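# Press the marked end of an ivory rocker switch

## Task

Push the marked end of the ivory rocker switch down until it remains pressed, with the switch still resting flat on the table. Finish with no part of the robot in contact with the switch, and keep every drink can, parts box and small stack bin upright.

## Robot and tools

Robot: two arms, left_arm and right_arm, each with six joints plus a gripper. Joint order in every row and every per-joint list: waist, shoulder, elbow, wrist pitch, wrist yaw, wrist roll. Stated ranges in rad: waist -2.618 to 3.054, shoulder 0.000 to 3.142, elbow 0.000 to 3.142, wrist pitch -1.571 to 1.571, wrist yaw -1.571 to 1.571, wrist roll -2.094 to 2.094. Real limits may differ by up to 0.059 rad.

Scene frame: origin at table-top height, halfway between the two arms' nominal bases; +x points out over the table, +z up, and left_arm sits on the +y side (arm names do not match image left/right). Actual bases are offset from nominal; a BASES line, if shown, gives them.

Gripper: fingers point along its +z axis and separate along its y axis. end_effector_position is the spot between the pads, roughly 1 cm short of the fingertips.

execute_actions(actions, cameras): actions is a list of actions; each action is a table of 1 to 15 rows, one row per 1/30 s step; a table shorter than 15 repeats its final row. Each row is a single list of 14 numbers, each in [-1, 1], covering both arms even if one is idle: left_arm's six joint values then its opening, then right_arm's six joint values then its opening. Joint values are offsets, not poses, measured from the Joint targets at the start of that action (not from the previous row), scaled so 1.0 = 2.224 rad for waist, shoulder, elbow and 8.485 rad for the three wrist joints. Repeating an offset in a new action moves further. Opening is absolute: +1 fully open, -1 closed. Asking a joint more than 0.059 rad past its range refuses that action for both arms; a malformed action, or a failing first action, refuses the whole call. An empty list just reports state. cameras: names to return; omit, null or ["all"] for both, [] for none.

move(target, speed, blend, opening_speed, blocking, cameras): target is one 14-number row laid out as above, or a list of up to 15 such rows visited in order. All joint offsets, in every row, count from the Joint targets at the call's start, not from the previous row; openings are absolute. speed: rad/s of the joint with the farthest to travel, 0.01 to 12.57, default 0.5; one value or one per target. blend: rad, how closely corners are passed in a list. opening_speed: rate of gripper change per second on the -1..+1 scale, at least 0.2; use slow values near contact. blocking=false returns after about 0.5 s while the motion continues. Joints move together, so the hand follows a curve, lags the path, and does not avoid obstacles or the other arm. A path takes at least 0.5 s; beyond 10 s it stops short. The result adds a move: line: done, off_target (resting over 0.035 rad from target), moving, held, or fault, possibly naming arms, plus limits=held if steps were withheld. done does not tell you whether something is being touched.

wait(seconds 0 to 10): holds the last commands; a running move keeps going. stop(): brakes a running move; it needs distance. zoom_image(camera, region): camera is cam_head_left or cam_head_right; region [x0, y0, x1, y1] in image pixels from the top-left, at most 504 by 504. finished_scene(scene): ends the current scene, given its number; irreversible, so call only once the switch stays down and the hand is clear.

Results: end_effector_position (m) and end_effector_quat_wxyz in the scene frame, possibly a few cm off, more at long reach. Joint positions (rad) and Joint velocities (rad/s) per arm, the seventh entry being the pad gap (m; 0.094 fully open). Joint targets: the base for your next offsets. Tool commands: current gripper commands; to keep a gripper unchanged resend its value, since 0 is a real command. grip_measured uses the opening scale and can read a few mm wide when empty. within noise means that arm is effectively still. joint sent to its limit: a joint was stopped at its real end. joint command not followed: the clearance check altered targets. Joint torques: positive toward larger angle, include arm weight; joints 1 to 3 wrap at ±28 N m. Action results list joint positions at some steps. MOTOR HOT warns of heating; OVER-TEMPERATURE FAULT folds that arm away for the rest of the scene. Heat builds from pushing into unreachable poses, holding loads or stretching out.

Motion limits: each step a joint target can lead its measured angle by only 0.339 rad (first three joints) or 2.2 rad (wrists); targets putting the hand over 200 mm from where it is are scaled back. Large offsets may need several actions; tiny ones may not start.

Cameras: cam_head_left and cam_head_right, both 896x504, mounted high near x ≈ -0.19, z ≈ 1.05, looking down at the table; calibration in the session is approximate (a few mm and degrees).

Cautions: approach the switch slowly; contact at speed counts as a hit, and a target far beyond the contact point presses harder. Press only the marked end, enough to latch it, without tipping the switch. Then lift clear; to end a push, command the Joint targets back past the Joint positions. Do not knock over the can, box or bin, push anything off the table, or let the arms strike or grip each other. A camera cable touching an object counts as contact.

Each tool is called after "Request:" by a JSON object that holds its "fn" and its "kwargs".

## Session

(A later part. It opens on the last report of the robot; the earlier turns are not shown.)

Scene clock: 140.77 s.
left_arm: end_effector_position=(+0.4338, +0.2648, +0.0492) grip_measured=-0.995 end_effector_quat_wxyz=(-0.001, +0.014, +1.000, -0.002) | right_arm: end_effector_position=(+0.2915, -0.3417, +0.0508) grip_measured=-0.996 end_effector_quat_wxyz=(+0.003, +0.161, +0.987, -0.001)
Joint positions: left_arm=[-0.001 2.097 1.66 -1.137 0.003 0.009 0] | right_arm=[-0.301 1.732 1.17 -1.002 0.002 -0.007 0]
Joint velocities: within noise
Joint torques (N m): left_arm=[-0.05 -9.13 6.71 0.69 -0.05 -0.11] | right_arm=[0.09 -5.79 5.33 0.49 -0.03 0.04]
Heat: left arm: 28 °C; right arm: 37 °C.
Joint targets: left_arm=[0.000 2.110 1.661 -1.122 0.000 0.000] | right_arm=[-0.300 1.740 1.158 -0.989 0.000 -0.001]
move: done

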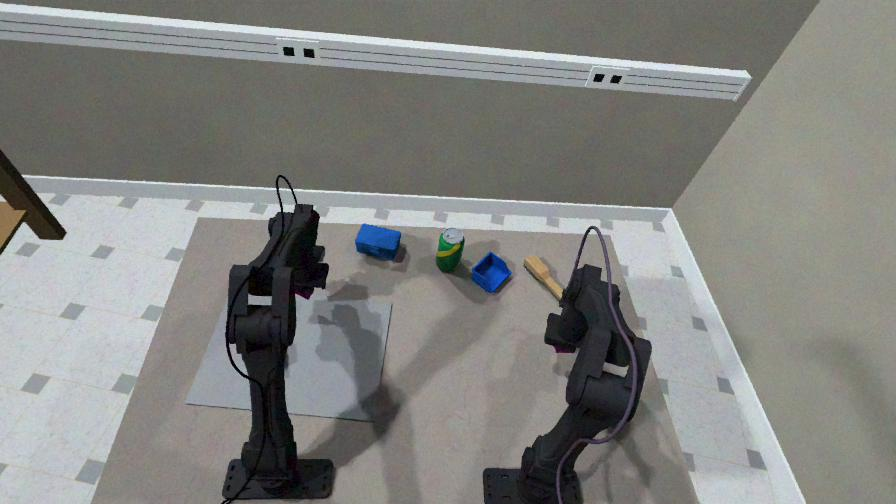

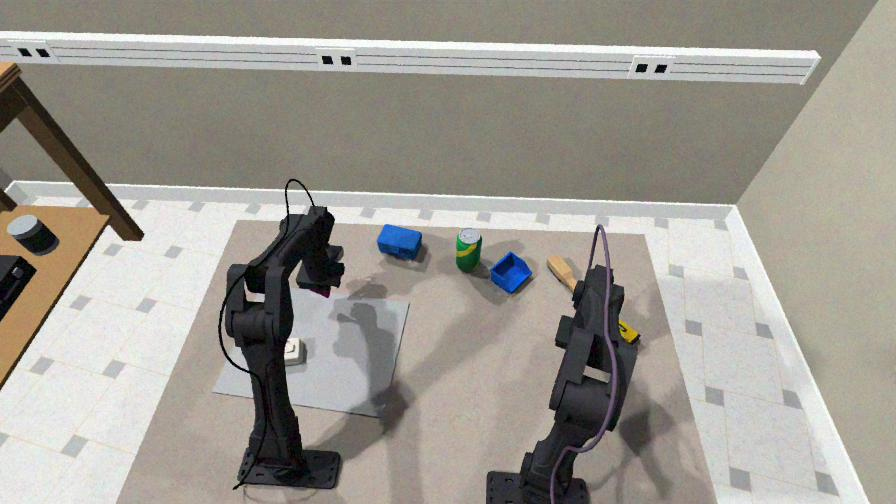

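Request:
{"fn": "move", "kwargs": {"target": [[-0.17986, -0.1857, -0.15674, -0.00768, 0, 0, -1.0, 0.13489, 0.15665, 0.30157, -0.03808, 0, 0, -1.0],[-0.17986, -0.16641, -0.2263, 0.0156, 0, 0, -1.0, 0.13489, 0.16623, 0.22581, -0.01571, 0, 0, -1.0]], "speed": 0.8}}

Scene clock: 148.97 s.
left_arm: end_effector_position=(+0.3084, +0.1511, +0.0488) grip_measured=-0.995 end_effector_quat_wxyz=(-0.003, +0.211, +0.977, -0.001) | right_arm: end_effector_position=(+0.4078, -0.2533, +0.0523) grip_measured=-0.996 end_effector_quat_wxyz=(+0.006, +0.009, +1.000, -0.001)
Joint positions: left_arm=[-0.4 1.731 1.159 -1.005 0.002 0.008 0] | right_arm=[0.005 2.097 1.672 -1.134 0.002 -0.006 0]
Joint velocities: within noise
Joint torques (N m): left_arm=[-0.12 -6.08 6.32 0.69 0.01 -0.11] | right_arm=[-0.44 -8.62 5.46 0.48 -0.03 0.03]
Heat: left arm: 29 °C; right arm: 36 °C.
Joint targets: left_arm=[-0.400 1.740 1.157 -0.990 0.001 0.000] | right_arm=[0.001 2.110 1.661 -1.123 0.000 -0.001]
move: done

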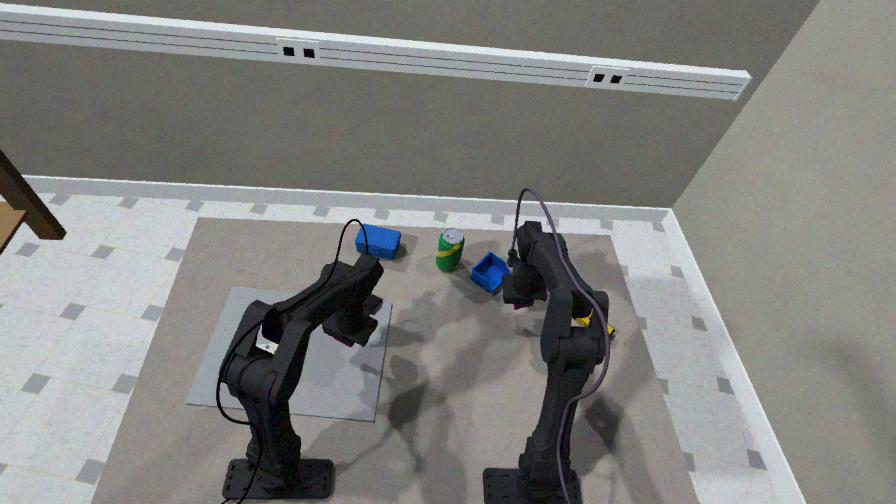

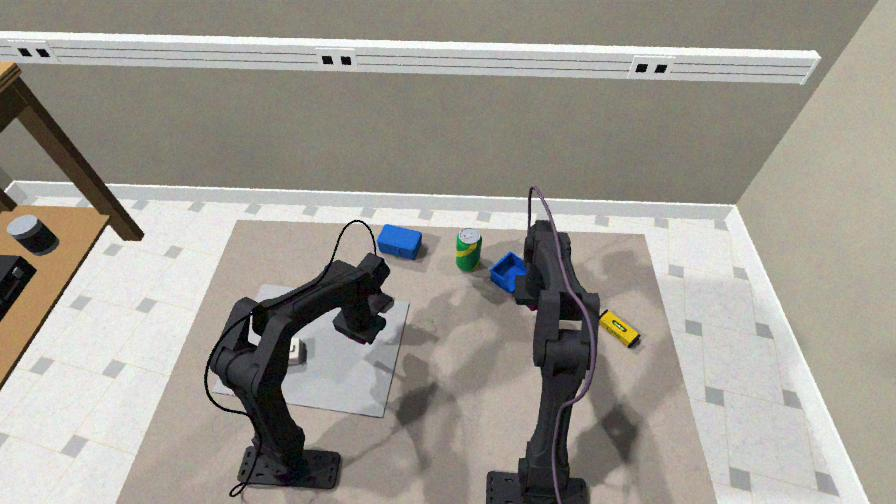

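Request:
{"fn": "zoom_image", "kwargs": {"camera": "cam_head_left", "region": [320, 310, 380, 370]}}

Request:
{"fn": "zoom_image", "kwargs": {"camera": "cam_head_right", "region": [330, 310, 390, 370]}}

Request:
{"fn": "zoom_image", "kwargs": {"camera": "cam_head_left", "region": [490, 270, 550, 330]}}

Request:
{"fn": "zoom_image", "kwargs": {"camera": "cam_head_right", "region": [500, 270, 560, 330]}}

Scaled by 8.400 from the camera's 896x504 image, which has a finer 1280x720 frame.

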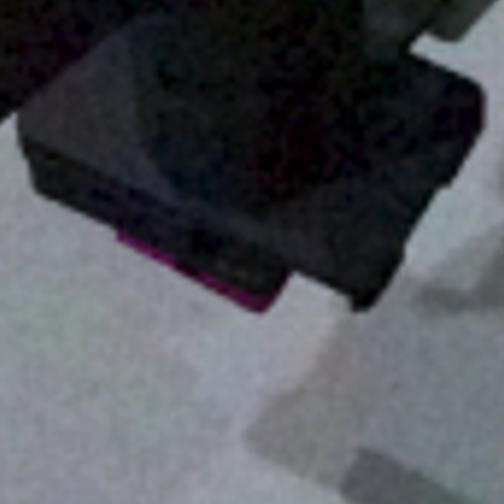

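Scaled by 8.400 from the camera's 896x504 image, which has a finer 1280x720 frame.

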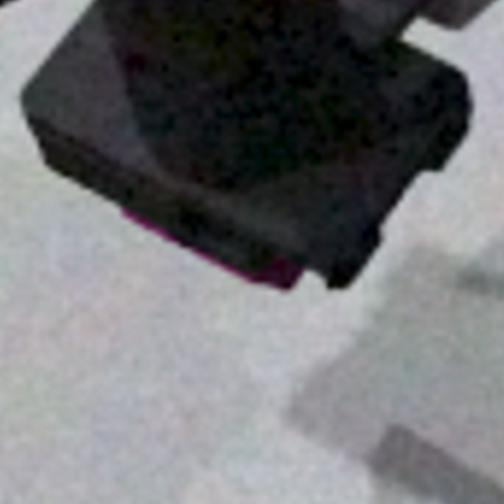

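Scaled by 8.400 from the camera's 896x504 image, which has a finer 1280x720 frame.

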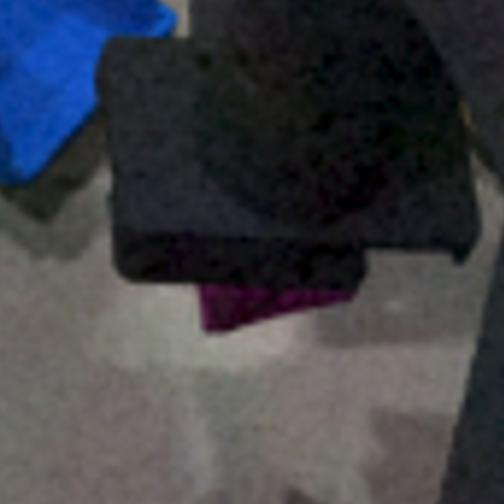

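Scaled by 8.400 from the camera's 896x504 image, which has a finer 1280x720 frame.

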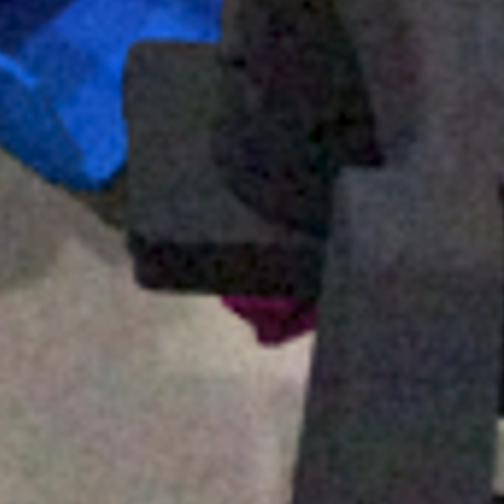

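Request:
{"fn": "move", "kwargs": {"target": [[0, -0.0193, 0.06987, -0.02324, 0, 0, -1.0, 0, -0.0097, 0.0754, -0.02229, 0, 0, -1.0],[0.53957, 0.06601, 0.1736, -0.02806, 0, 0, -1.0, -0.36016, -0.10036, -0.05301, -0.01239, 0, 0, -1.0],[0.53957, 0.08143, 0.10364, -0.00568, 0, 0, -1.0, -0.36016, -0.08494, -0.12298, 0.00999, 0, 0, -1.0]], "speed": 0.8}}

Scene clock: 160.50 s.
left_arm: end_effector_position=(+0.2799, +0.5195, +0.0484) grip_measured=-0.995 end_effector_quat_wxyz=(-0.003, -0.380, +0.925, -0.001) | right_arm: end_effector_position=(+0.2421, -0.5048, +0.0476) grip_measured=-0.996 end_effector_quat_wxyz=(-0.001, +0.402, +0.915, +0.000)
Joint positions: left_arm=[0.805 1.911 1.386 -1.053 0 0.008 0] | right_arm=[-0.805 1.924 1.401 -1.05 0.001 -0.006 0]
Joint velocities: within noise
Joint torques (N m): left_arm=[-0.54 -7.73 6.61 0.67 0 -0.12] | right_arm=[0.38 -8.21 5.18 0.52 -0.02 0.03]
Heat: left arm: 28 °C; right arm: 35 °C.
Joint targets: left_arm=[0.800 1.921 1.388 -1.038 0.001 0.000] | right_arm=[-0.800 1.921 1.387 -1.038 0.000 -0.001]
move: done

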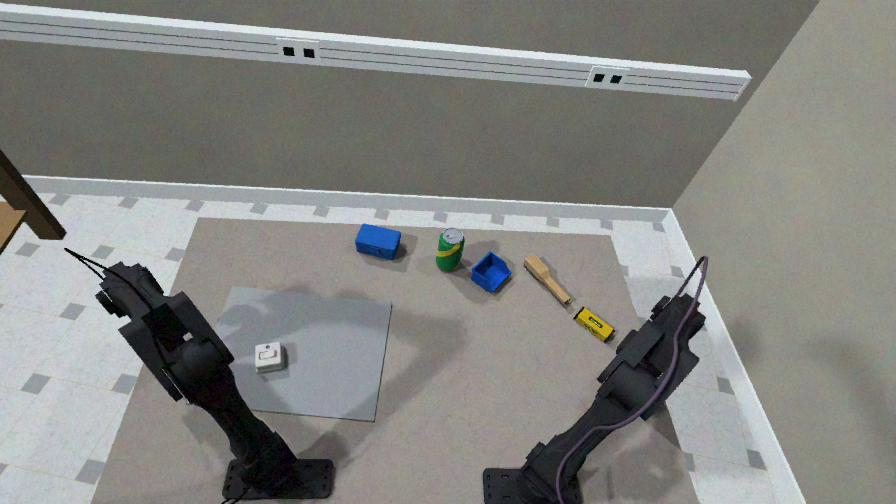

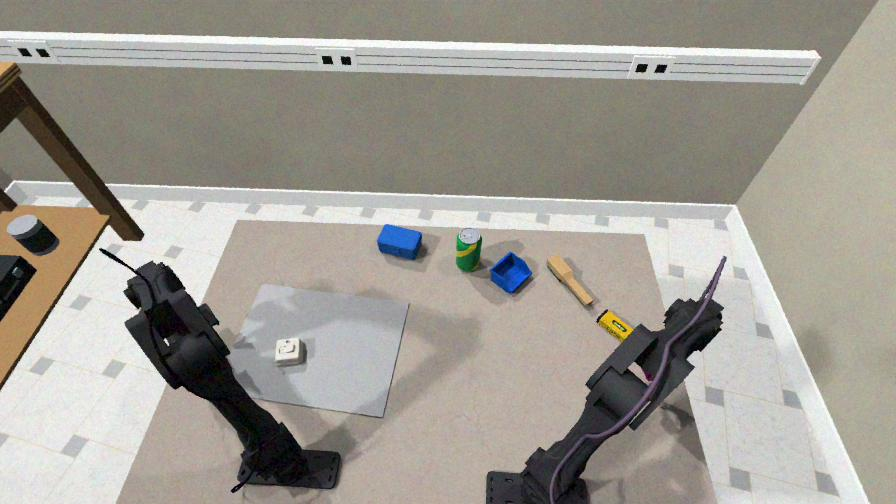

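Request:
{"fn": "zoom_image", "kwargs": {"camera": "cam_head_left", "region": [150, 300, 230, 380]}}

Request:
{"fn": "zoom_image", "kwargs": {"camera": "cam_head_right", "region": [610, 330, 690, 410]}}

Request:
{"fn": "zoom_image", "kwargs": {"camera": "cam_head_right", "region": [160, 290, 240, 370]}}

Request:
{"fn": "zoom_image", "kwargs": {"camera": "cam_head_left", "region": [600, 330, 680, 410]}}

Scaled by 6.300 from the camera's 896x504 image, which has a finer 1280x720 frame.

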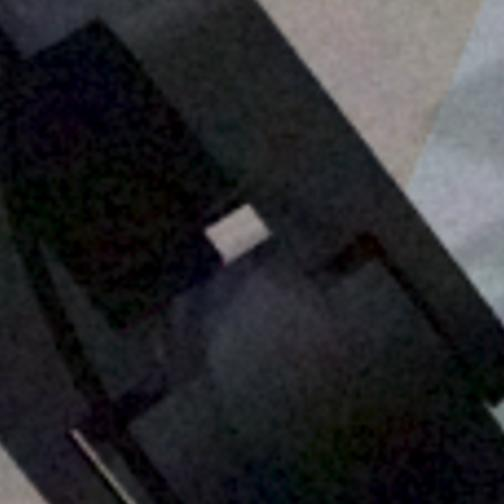

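Scaled by 6.300 from the camera's 896x504 image, which has a finer 1280x720 frame.

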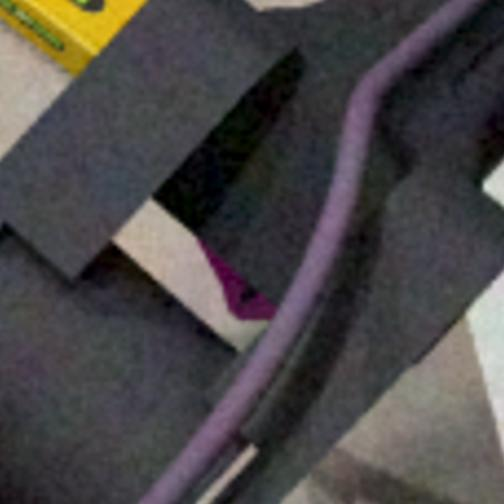

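Scaled by 6.300 from the camera's 896x504 image, which has a finer 1280x720 frame.

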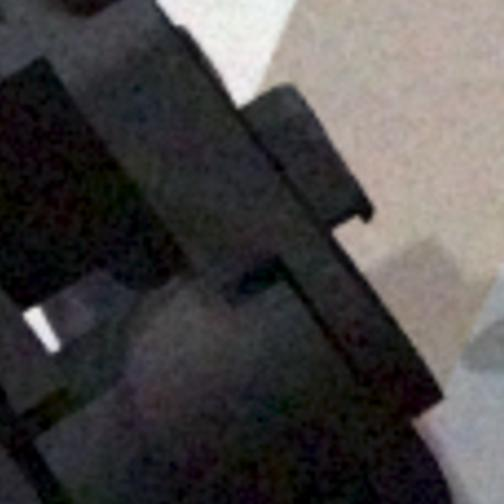

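Scaled by 6.300 from the camera's 896x504 image, which has a finer 1280x720 frame.

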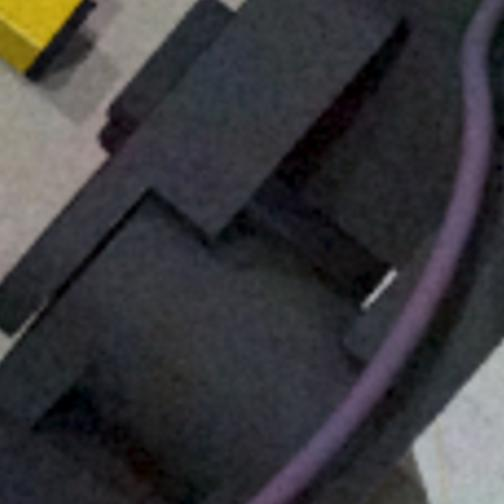

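Request:
{"fn": "move", "kwargs": {"target": [[0, -0.01538, 0.06974, -0.0224, 0, 0, -1.0, 0, -0.01538, 0.0702, -0.0224, 0, 0, -1.0],[-0.35971, -0.18579, -0.12077, -0.01714, 0, 0, -1.0, 0.53957, -0.10072, -0.03354, -0.01758, 0, 0, -1.0],[-0.35971, -0.16506, -0.19303, 0.00724, 0, 0, -1.0, 0.53957, -0.08143, -0.1031, 0.0057, 0, 0, -1.0]], "speed": 0.8}}

Scene clock: 203.80 s.
left_arm: end_effector_position=(+0.2845, +0.2694, +0.0504) grip_measured=-0.995 end_effector_quat_wxyz=(+0.000, +0.011, +1.000, +0.000) | right_arm: end_effector_position=(+0.2873, -0.1324, +0.0519) grip_measured=-0.996 end_effector_quat_wxyz=(+0.005, -0.188, +0.982, +0.000)
Joint positions: left_arm=[0.003 1.539 0.961 -0.992 -0.001 0.008 0] | right_arm=[0.404 1.73 1.172 -1.002 0.002 -0.005 0]
Joint velocities: within noise
Joint torques (N m): left_arm=[-0.14 -4.04 6.3 0.68 0.02 -0.09] | right_arm=[-0.35 -5.68 5.11 0.49 -0.02 0.02]
Heat: left arm: 28 °C; right arm: 33 °C.
Joint targets: left_arm=[0.000 1.554 0.959 -0.976 0.001 0.000] | right_arm=[0.400 1.740 1.158 -0.989 0.000 -0.001]
move: done

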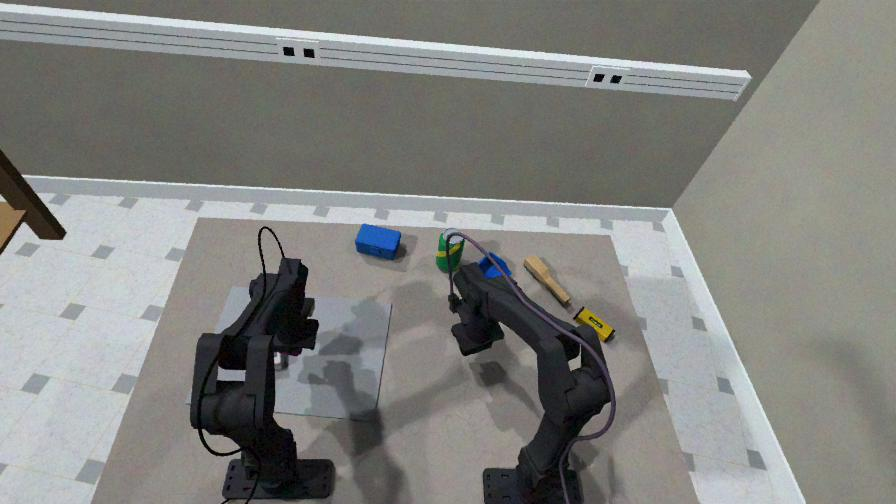

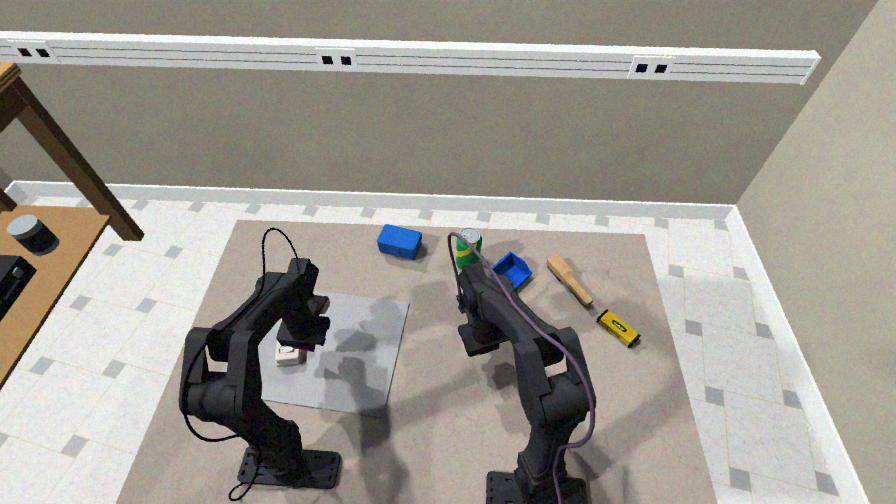

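Request:
{"fn": "zoom_image", "kwargs": {"camera": "cam_head_left", "region": [265, 325, 325, 385]}}

Request:
{"fn": "zoom_image", "kwargs": {"camera": "cam_head_right", "region": [275, 320, 335, 380]}}

Request:
{"fn": "zoom_image", "kwargs": {"camera": "cam_head_left", "region": [450, 315, 510, 375]}}

Request:
{"fn": "zoom_image", "kwargs": {"camera": "cam_head_right", "region": [455, 315, 515, 375]}}

Scaled by 8.400 from the camera's 896x504 image, which has a finer 1280x720 frame.

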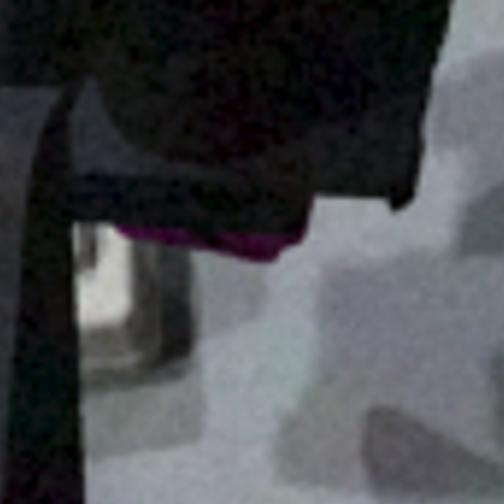

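Scaled by 8.400 from the camera's 896x504 image, which has a finer 1280x720 frame.

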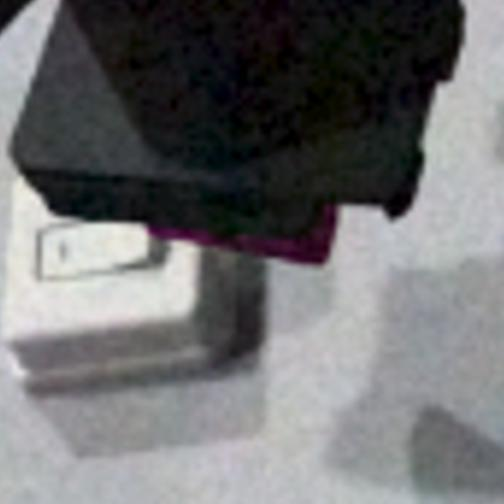

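Scaled by 8.400 from the camera's 896x504 image, which has a finer 1280x720 frame.

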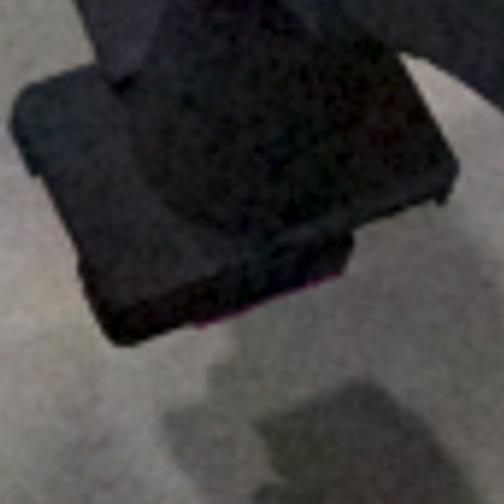

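Scaled by 8.400 from the camera's 896x504 image, which has a finer 1280x720 frame.

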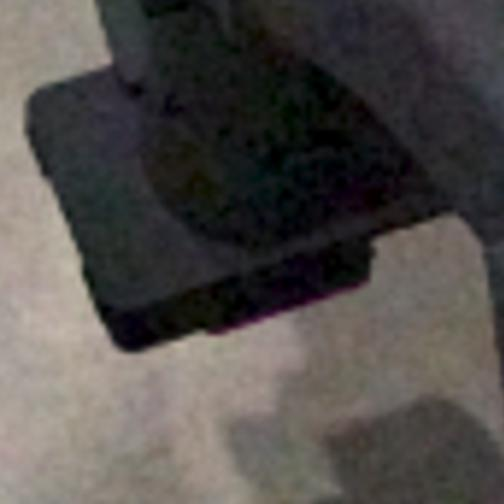

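Request:
{"fn": "move", "kwargs": {"target": [[0, -0.02077, 0.07212, -0.02444, 0, 0, -1.0, 0, -0.01933, 0.06942, -0.02336, 0, 0, -1.0],[0.20234, 0.24029, 0.39105, -0.03961, 0, 0, -1.0, -0.26978, -0.10441, -0.01736, -0.02291, 0, 0, -1.0],[0.20234, 0.24987, 0.31529, -0.01724, 0, 0, -1.0, -0.26978, -0.08368, -0.08961, 0.00146, 0, 0, -1.0]], "speed": 0.8}}

Scene clock: 214.23 s.
left_arm: end_effector_position=(+0.3956, +0.4418, +0.0497) grip_measured=-0.995 end_effector_quat_wxyz=(-0.001, -0.213, +0.977, +0.000) | right_arm: end_effector_position=(+0.2516, -0.3006, +0.0518) grip_measured=-0.996 end_effector_quat_wxyz=(+0.004, +0.112, +0.994, -0.001)
Joint positions: left_arm=[0.455 2.095 1.66 -1.137 0 0.007 0] | right_arm=[-0.2 1.544 0.972 -0.99 0 -0.005 0]
Joint velocities: within noise
Joint torques (N m): left_arm=[-0.54 -8.96 6.57 0.66 0.03 -0.12] | right_arm=[-0.08 -4.07 5.12 0.47 0 0.02]
Heat: left arm: 28 °C; right arm: 33 °C.
Joint targets: left_arm=[0.450 2.110 1.660 -1.122 0.001 0.000] | right_arm=[-0.200 1.554 0.958 -0.977 0.000 -0.001]
move: done

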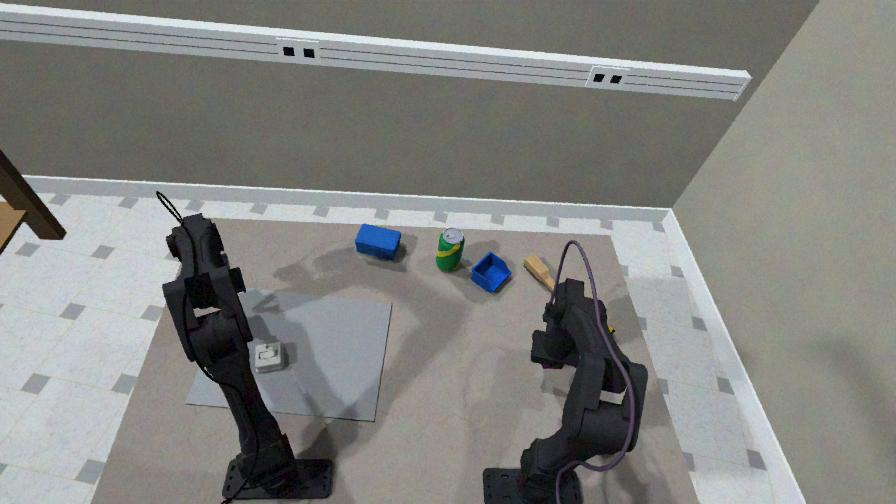

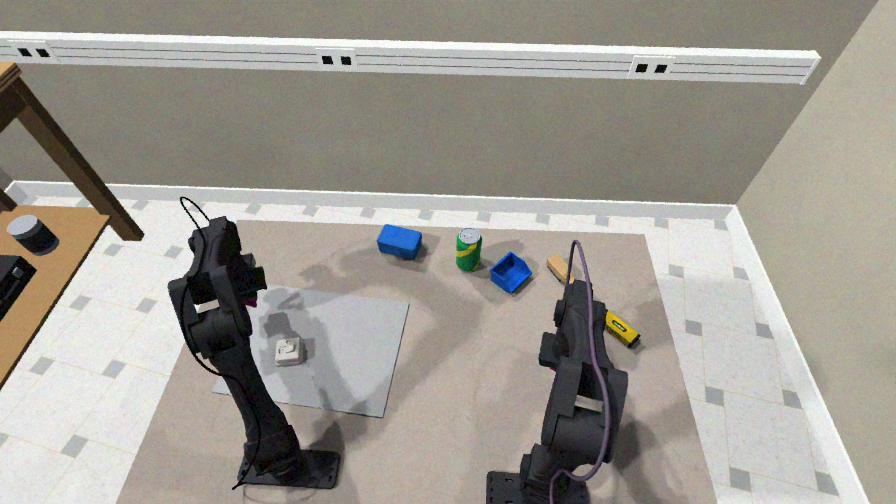

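Request:
{"fn": "zoom_image", "kwargs": {"camera": "cam_head_right", "region": [225, 275, 285, 335]}}

Request:
{"fn": "zoom_image", "kwargs": {"camera": "cam_head_left", "region": [525, 335, 585, 395]}}

Request:
{"fn": "zoom_image", "kwargs": {"camera": "cam_head_right", "region": [530, 335, 590, 395]}}

Request:
{"fn": "zoom_image", "kwargs": {"camera": "cam_head_left", "region": [200, 275, 260, 335]}}

Scaled by 8.400 from the camera's 896x504 image, which has a finer 1280x720 frame.

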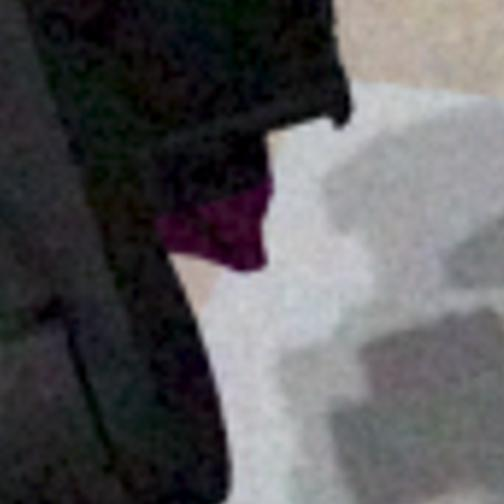

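Scaled by 8.400 from the camera's 896x504 image, which has a finer 1280x720 frame.

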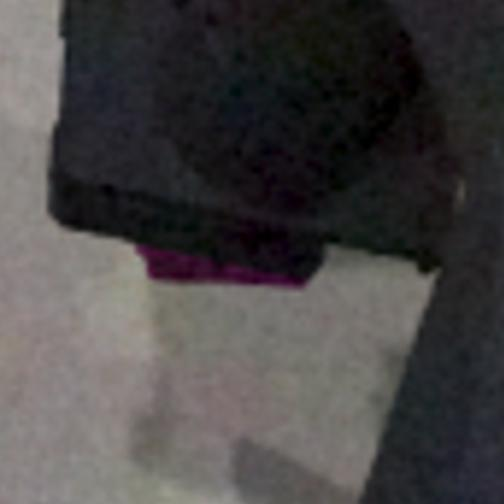

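Scaled by 8.400 from the camera's 896x504 image, which has a finer 1280x720 frame.

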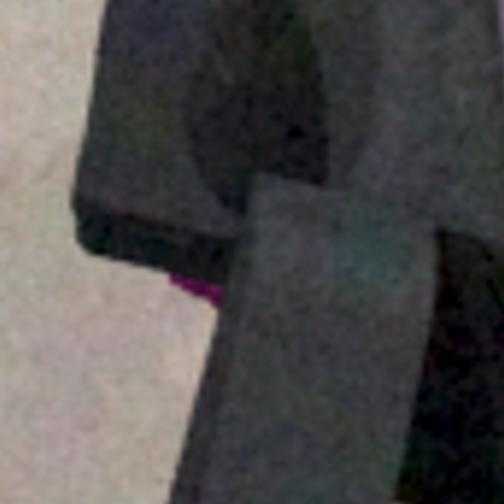

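Scaled by 8.400 from the camera's 896x504 image, which has a finer 1280x720 frame.

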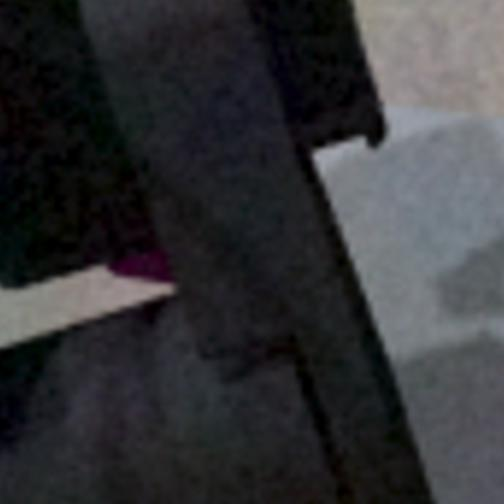

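Request:
{"fn": "move", "kwargs": {"target": [0, 0.01286, -0.03494, 0.01253, 0, 0, -1.0, 0, 0.0219, -0.03642, 0.01529, 0, 0, -1.0], "speed": 0.15, "cameras": []}}

Scene clock: 226.83 s.
left_arm: end_effector_position=(+0.3981, +0.4430, +0.0252) grip_measured=-0.995 end_effector_quat_wxyz=(+0.007, -0.213, +0.977, +0.002) | right_arm: end_effector_position=(+0.2532, -0.3010, +0.0236) grip_measured=-0.996 end_effector_quat_wxyz=(+0.008, +0.112, +0.994, -0.001)
Joint positions: left_arm=[0.455 2.114 1.588 -1.031 0 0.007 0] | right_arm=[-0.2 1.589 0.895 -0.861 0 -0.005 0]
Joint velocities: within noise
Joint torques (N m): left_arm=[-0.44 -8.25 6.04 0.7 0.02 -0.1] | right_arm=[-0.08 -3.95 4.6 0.5 0 0.02]
Heat: left arm: 28 °C; right arm: 33 °C.
Joint targets: left_arm=[0.450 2.138 1.582 -1.016 0.001 0.000] | right_arm=[-0.200 1.602 0.877 -0.847 0.000 -0.001]
move: done
No camera images: "cameras" was empty.

Request:
{"fn": "move", "kwargs": {"target": [0, 0.00562, -0.00994, 0.00407, 0, 0, -1.0, 0, 0.00922, -0.01079, 0.00524, 0, 0, -1.0], "speed": 0.05}}

Scene clock: 230.07 s.
left_arm: end_effector_position=(+0.3986, +0.4432, +0.0160) grip_measured=-0.995 end_effector_quat_wxyz=(+0.008, -0.213, +0.977, +0.002) | right_arm: end_effector_position=(+0.2538, -0.3012, +0.0139) grip_measured=-0.996 end_effector_quat_wxyz=(+0.009, +0.112, +0.994, -0.001)
Joint positions: left_arm=[0.455 2.124 1.566 -0.997 0 0.007 0] | right_arm=[-0.2 1.608 0.871 -0.817 0 -0.005 0]
Joint velocities: within noise
Joint torques (N m): left_arm=[-0.51 -8.2 5.93 0.69 0.04 -0.11] | right_arm=[-0.08 -3.92 4.45 0.49 0 0.02]
Heat: left arm: 28 °C; right arm: 33 °C.
Joint targets: left_arm=[0.450 2.151 1.560 -0.982 0.001 0.000] | right_arm=[-0.200 1.623 0.853 -0.803 0.000 -0.001]
move: done

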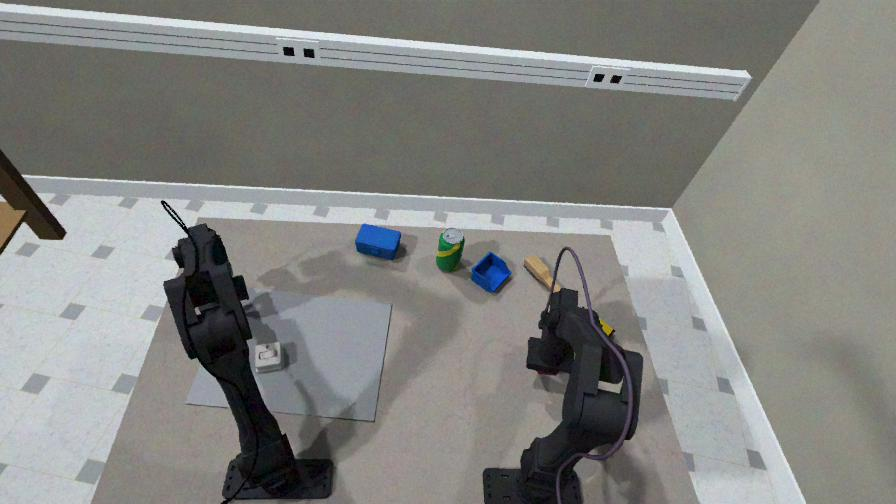

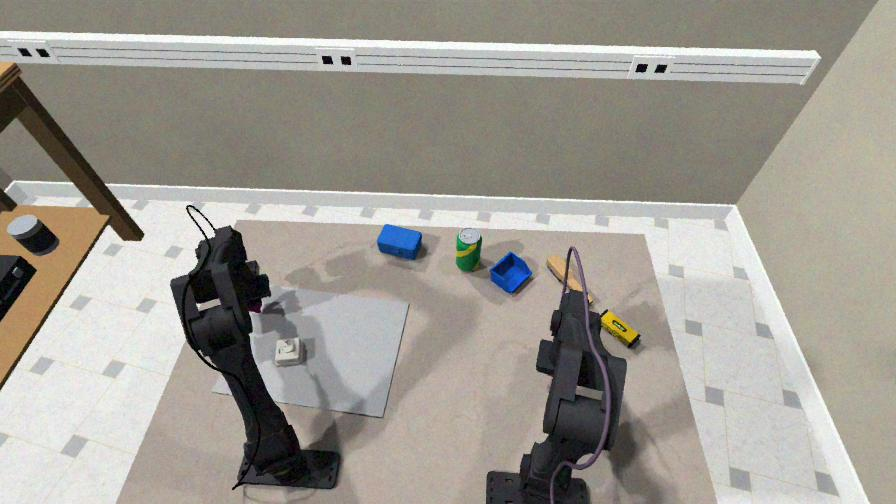

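Request:
{"fn": "move", "kwargs": {"target": [0, 0.0028, -0.00496, 0.00203, 0, 0, -1.0, 0, 0.0046, -0.0054, 0.00262, 0, 0, -1.0], "speed": 0.05, "cameras": []}}

Request:
{"fn": "move", "kwargs": {"target": [0, 0.0028, -0.00496, 0.00203, 0, 0, -1.0, 0, 0.0046, -0.0054, 0.00262, 0, 0, -1.0], "speed": 0.05, "cameras": []}}

Scene clock: 232.80 s.
left_arm: end_effector_position=(+0.3984, +0.4431, +0.0107) grip_measured=-0.995 end_effector_quat_wxyz=(+0.007, -0.213, +0.977, +0.002) | right_arm: end_effector_position=(+0.2535, -0.3011, +0.0087) grip_measured=-0.996 end_effector_quat_wxyz=(+0.008, +0.112, +0.994, -0.001)
Joint positions: left_arm=[0.455 2.131 1.555 -0.98 0 0.007 0] | right_arm=[-0.2 1.618 0.859 -0.795 0 -0.005 0]
Joint velocities: within noise
Joint torques (N m): left_arm=[-0.44 -8.13 5.96 0.68 0.04 -0.11] | right_arm=[-0.08 -3.99 4.44 0.56 0 0.02]
Heat: left arm: 29 °C; right arm: 33 °C.
Joint targets: left_arm=[0.450 2.157 1.549 -0.964 0.001 0.000] | right_arm=[-0.200 1.633 0.841 -0.780 0.000 -0.001]
move: done
No camera images: "cameras" was empty.

Scene clock: 233.50 s.
left_arm: end_effector_position=(+0.3993, +0.4435, +0.0096) grip_measured=-0.995 end_effector_quat_wxyz=(+0.010, -0.213, +0.977, +0.002) | right_arm: end_effector_position=(+0.2543, -0.3013, +0.0053) grip_measured=-0.996 end_effector_quat_wxyz=(+0.010, +0.112, +0.994, -0.001)
Joint positions: left_arm=[0.455 2.131 1.55 -0.97 0 0.007 0] | right_arm=[-0.2 1.625 0.851 -0.777 0 -0.005 0]
Joint velocities: within noise
Joint torques (N m): left_arm=[-0.59 -7.76 5.37 0.77 0.02 -0.1] | right_arm=[-0.08 -3.78 4.04 0.59 -0.01 0.02]
Heat: left arm: 29 °C; right arm: 33 °C.
Joint targets: left_arm=[0.450 2.163 1.538 -0.947 0.001 0.000] | right_arm=[-0.200 1.643 0.829 -0.758 0.000 -0.001]
move: done
No camera images: "cameras" was empty.

Request:
{"fn": "move", "kwargs": {"target": [0, 0, 0, 0, 0, 0, -1.0, 0, 0.0046, -0.0054, 0.00262, 0, 0, -1.0], "speed": 0.05, "cameras": []}}

Scene clock: 235.87 s.
left_arm: end_effector_position=(+0.3993, +0.4435, +0.0096) grip_measured=-0.995 end_effector_quat_wxyz=(+0.010, -0.213, +0.977, +0.002) | right_arm: end_effector_position=(+0.2544, -0.3013, +0.0052) grip_measured=-0.996 end_effector_quat_wxyz=(+0.010, +0.112, +0.994, -0.001)
Joint positions: left_arm=[0.455 2.131 1.55 -0.97 0 0.007 0] | right_arm=[-0.2 1.625 0.85 -0.775 0 -0.005 0]
Joint velocities: within noise
Joint torques (N m): left_arm=[-0.62 -7.87 5.31 0.78 0.03 -0.11] | right_arm=[-0.08 -3.07 3.17 0.81 0 0.02]
Heat: left arm: 29 °C; right arm: 33 °C.
Joint targets: left_arm=[0.450 2.163 1.538 -0.947 0.001 0.000] | right_arm=[-0.200 1.653 0.817 -0.736 0.000 -0.001]
move: off_target (right_arm); right_arm: the wrist pitch is farthest, 0.039 rad from its target
No camera images: "cameras" was empty.

Request:
{"fn": "move", "kwargs": {"target": [[0, -0.03354, 0.13071, -0.04303, 0, 0, -1.0, 0, -0.06529, 0.13597, -0.05273, 0, 0, -1.0],[-0.20234, -0.2946, -0.18822, -0.02786, 0, 0, -1.0, 0.08993, 0.19577, 0.4549, -0.0679, 0, 0, -1.0],[-0.20234, -0.25198, -0.2969, 0.0118, 0, 0, -1.0, 0.08993, 0.21821, 0.3442, -0.033, 0, 0, -1.0]], "speed": [0.5, 0.8, 0.4]}}

Scene clock: 243.23 s.
left_arm: end_effector_position=(+0.2844, +0.2694, +0.0201) grip_measured=-0.995 end_effector_quat_wxyz=(-0.001, +0.011, +1.000, +0.000) | right_arm: end_effector_position=(+0.4098, -0.2547, +0.0263) grip_measured=-0.996 end_effector_quat_wxyz=(+0.011, +0.012, +1.000, +0.000)
Joint positions: left_arm=[0.004 1.59 0.881 -0.863 0 0.007 0] | right_arm=[0.001 2.118 1.599 -1.029 0 -0.005 0]
Joint velocities: within noise
Joint torques (N m): left_arm=[-0.27 -4.34 5.87 0.69 0.04 -0.11] | right_arm=[-0.12 -8.16 5.05 0.51 -0.01 0.02]
Heat: left arm: 29 °C; right arm: 33 °C.
Joint targets: left_arm=[0.000 1.602 0.877 -0.847 0.000 0.000] | right_arm=[0.000 2.139 1.583 -1.016 0.000 -0.001]
move: done

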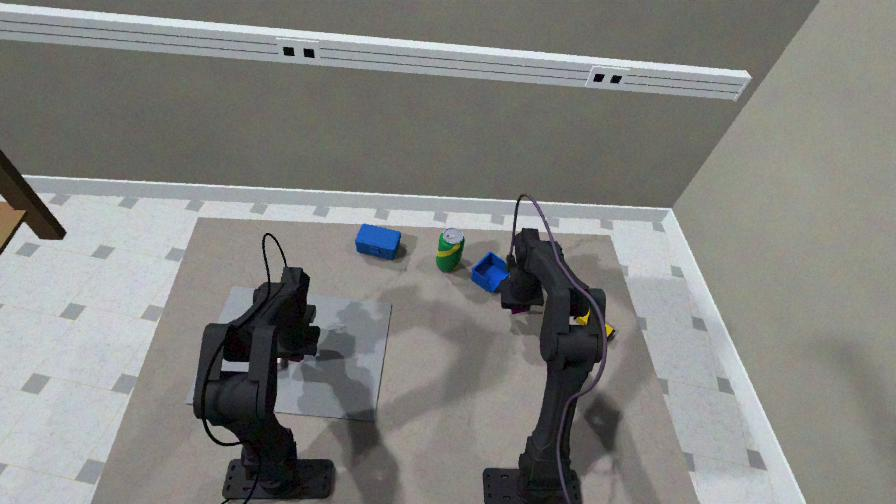

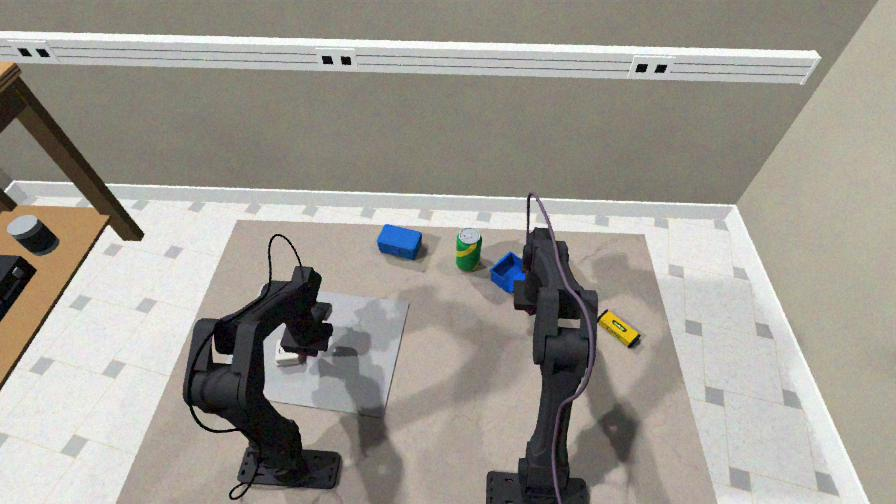

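Request:
{"fn": "move", "kwargs": {"target": [0, 0.00922, -0.01079, 0.00524, 0, 0, -1.0, 0, 0.00562, -0.00994, 0.00407, 0, 0, -1.0], "speed": 0.05, "cameras": []}}

Request:
{"fn": "move", "kwargs": {"target": [0, 0.0046, -0.0054, 0.00262, 0, 0, -1.0, 0, 0.0028, -0.00496, 0.00203, 0, 0, -1.0], "speed": 0.05, "cameras": []}}

Request:
{"fn": "move", "kwargs": {"target": [0, 0.0046, -0.0054, 0.00262, 0, 0, -1.0, 0, 0.0028, -0.00496, 0.00203, 0, 0, -1.0], "speed": 0.05, "cameras": []}}

Request:
{"fn": "move", "kwargs": {"target": [0, 0.0046, -0.0054, 0.00262, 0, 0, -1.0, 0, 0.0028, -0.00496, 0.00203, 0, 0, -1.0], "speed": 0.05, "cameras": []}}

Scene clock: 247.03 s.
left_arm: end_effector_position=(+0.2859, +0.2694, +0.0114) grip_measured=-0.995 end_effector_quat_wxyz=(+0.002, +0.011, +1.000, +0.000) | right_arm: end_effector_position=(+0.4112, -0.2547, +0.0183) grip_measured=-0.996 end_effector_quat_wxyz=(+0.015, +0.012, +1.000, +0.000)
Joint positions: left_arm=[0.004 1.608 0.86 -0.819 0 0.007 0] | right_arm=[0.001 2.126 1.579 -0.994 0 -0.005 0]
Joint velocities: within noise
Joint torques (N m): left_arm=[-0.39 -4.19 5.49 0.69 0.02 -0.11] | right_arm=[-0.12 -7.9 4.86 0.46 -0.01 0.02]
Heat: left arm: 29 °C; right arm: 33 °C.
Joint targets: left_arm=[0.000 1.623 0.853 -0.803 0.000 0.000] | right_arm=[0.000 2.152 1.561 -0.982 0.000 -0.001]
move: done
No camera images: "cameras" was empty.

Scene clock: 247.87 s.
left_arm: end_effector_position=(+0.2860, +0.2694, +0.0087) grip_measured=-0.995 end_effector_quat_wxyz=(+0.003, +0.011, +1.000, +0.000) | right_arm: end_effector_position=(+0.4111, -0.2547, +0.0134) grip_measured=-0.996 end_effector_quat_wxyz=(+0.014, +0.012, +1.000, +0.000)
Joint positions: left_arm=[0.004 1.613 0.853 -0.806 0 0.007 0] | right_arm=[0.001 2.132 1.568 -0.978 0 -0.005 0]
Joint velocities: within noise
Joint torques (N m): left_arm=[-0.39 -3.81 4.92 0.79 0.01 -0.1] | right_arm=[-0.13 -7.91 4.82 0.59 -0.01 0.02]
Heat: left arm: 29 °C; right arm: 33 °C.
Joint targets: left_arm=[0.000 1.633 0.842 -0.781 0.000 0.000] | right_arm=[0.000 2.158 1.550 -0.964 0.000 -0.001]
move: done
No camera images: "cameras" was empty.

Scene clock: 248.70 s.
left_arm: end_effector_position=(+0.2859, +0.2694, +0.0082) grip_measured=-0.995 end_effector_quat_wxyz=(+0.003, +0.011, +1.000, +0.000) | right_arm: end_effector_position=(+0.4111, -0.2547, +0.0084) grip_measured=-0.996 end_effector_quat_wxyz=(+0.014, +0.012, +1.000, +0.000)
Joint positions: left_arm=[0.004 1.613 0.851 -0.803 0 0.007 0] | right_arm=[0.001 2.138 1.557 -0.961 0 -0.005 0]
Joint velocities: within noise
Joint torques (N m): left_arm=[-0.25 -2.91 4.15 1.03 0.01 -0.09] | right_arm=[-0.13 -7.92 4.78 0.49 -0.01 0.02]
Heat: left arm: 29 °C; right arm: 33 °C.
Joint targets: left_arm=[0.000 1.643 0.829 -0.758 0.000 0.000] | right_arm=[0.000 2.164 1.539 -0.947 0.000 -0.001]
move: off_target (left_arm); left_arm: the wrist pitch is farthest, 0.044 rad from its target
No camera images: "cameras" was empty.

Scene clock: 249.43 s.
left_arm: end_effector_position=(+0.2859, +0.2694, +0.0078) grip_measured=-0.995 end_effector_quat_wxyz=(+0.004, +0.011, +1.000, +0.000) | right_arm: end_effector_position=(+0.4117, -0.2547, +0.0054) grip_measured=-0.996 end_effector_quat_wxyz=(+0.016, +0.012, +1.000, +0.000)
Joint positions: left_arm=[0.004 1.613 0.849 -0.799 0 0.007 0] | right_arm=[0.001 2.141 1.548 -0.945 0 -0.005 0]
Joint velocities: within noise
Joint torques (N m): left_arm=[-0.18 -2.14 3.12 1.2 0.01 -0.12] | right_arm=[-0.13 -7.83 4.59 0.57 -0.01 0.02]
Heat: left arm: 28 °C; right arm: 33 °C.
Joint targets: left_arm=[0.000 1.654 0.817 -0.736 0.000 0.000] | right_arm=[0.000 2.170 1.528 -0.930 0.000 -0.001]
move: off_target (left_arm); left_arm: the wrist pitch is farthest, 0.064 rad from its target
No camera images: "cameras" was empty.

Request:
{"fn": "move", "kwargs": {"target": [0, -0.06574, 0.13597, -0.05273, 0, 0, -1.0, 0, 0.0028, -0.00496, 0.00203, 0, 0, -1.0], "speed": 0.3, "cameras": []}}

Scene clock: 252.77 s.
left_arm: end_effector_position=(+0.2819, +0.2694, +0.0841) grip_measured=-0.995 end_effector_quat_wxyz=(-0.022, +0.011, +1.000, +0.000) | right_arm: end_effector_position=(+0.4116, -0.2547, +0.0050) grip_measured=-0.996 end_effector_quat_wxyz=(+0.016, +0.012, +1.000, +0.000)
Joint positions: left_arm=[0.004 1.537 1.097 -1.174 0 0.007 0] | right_arm=[0.001 2.141 1.547 -0.943 0 -0.005 0]
Joint velocities: within noise
Joint torques (N m): left_arm=[-0.27 -7.72 8.87 0.35 0.04 -0.12] | right_arm=[-0.14 -7.24 3.82 0.74 -0.01 0.02]
Heat: left arm: 28 °C; right arm: 33 °C.
Joint targets: left_arm=[0.000 1.508 1.120 -1.184 0.000 0.000] | right_arm=[0.000 2.176 1.516 -0.913 0.000 -0.001]
move: done
No camera images: "cameras" was empty.

Request:
{"fn": "move", "kwargs": {"target": [[0, 0.0135, 0.03597, 0.16311, 0, 0, 1.0, 0, -0.03939, 0.1406, -0.04704, 0, 0, 1.0],[0, 0.0135, 0.03597, 0.16311, 0, 0, 1.0, 0, -0.25899, -0.14209, 0.13117, 0, 0, 1.0],[0.00674, 0.01529, -0.34532, 0.24738, -0.01674, -0.0053, 1.0, -0.0054, -0.28058, -0.50944, 0.21049, -0.0005, -0.0021, 1.0]], "speed": 1.0, "blend": [0.1, 0.1, 0]}}

Scene clock: 282.20 s.
left_arm: end_effector_position=(+0.4305, +0.2919, +0.1069) grip_measured=+0.999 end_effector_quat_wxyz=(+0.597, -0.048, +0.800, +0.038) | right_arm: end_effector_position=(+0.4090, -0.2585, +0.0959) grip_measured=+0.997 end_effector_quat_wxyz=(+0.577, +0.009, +0.816, -0.017)
Joint positions: left_arm=[0.008 1.537 0.351 0.894 -0.128 -0.035 0.094] | right_arm=[-0.007 1.578 0.396 0.843 0.003 -0.017 0.094]
Joint velocities: within noise
Joint torques (N m): left_arm=[0.5 -4.26 6 2.4 -0.19 -0.13] | right_arm=[-0.47 -6.48 4.74 2.41 -0.09 -0.04]
Heat: left arm: 29 °C; right arm: 33 °C.
Joint targets: left_arm=[0.015 1.542 0.352 0.916 -0.141 -0.045] | right_arm=[-0.012 1.552 0.384 0.874 -0.004 -0.018]
move: done

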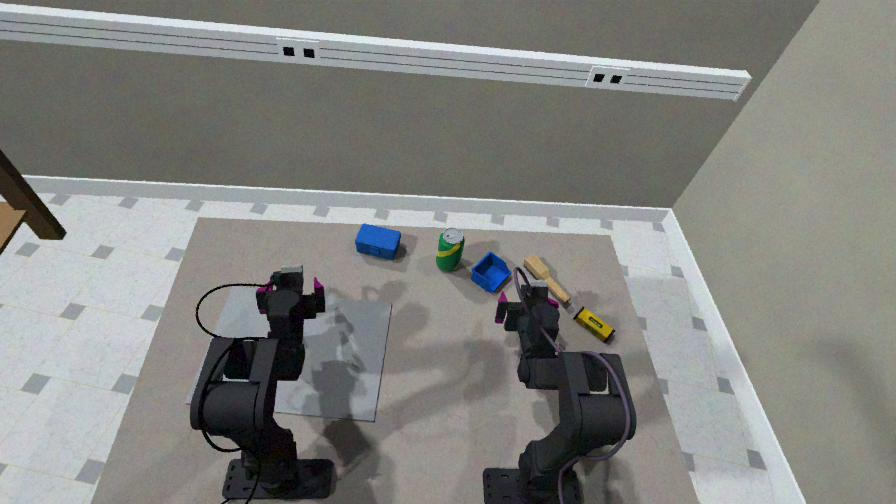

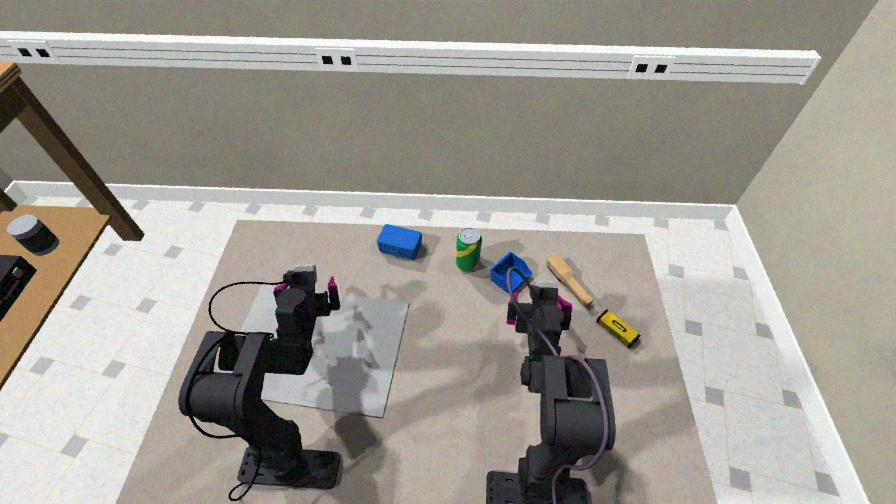

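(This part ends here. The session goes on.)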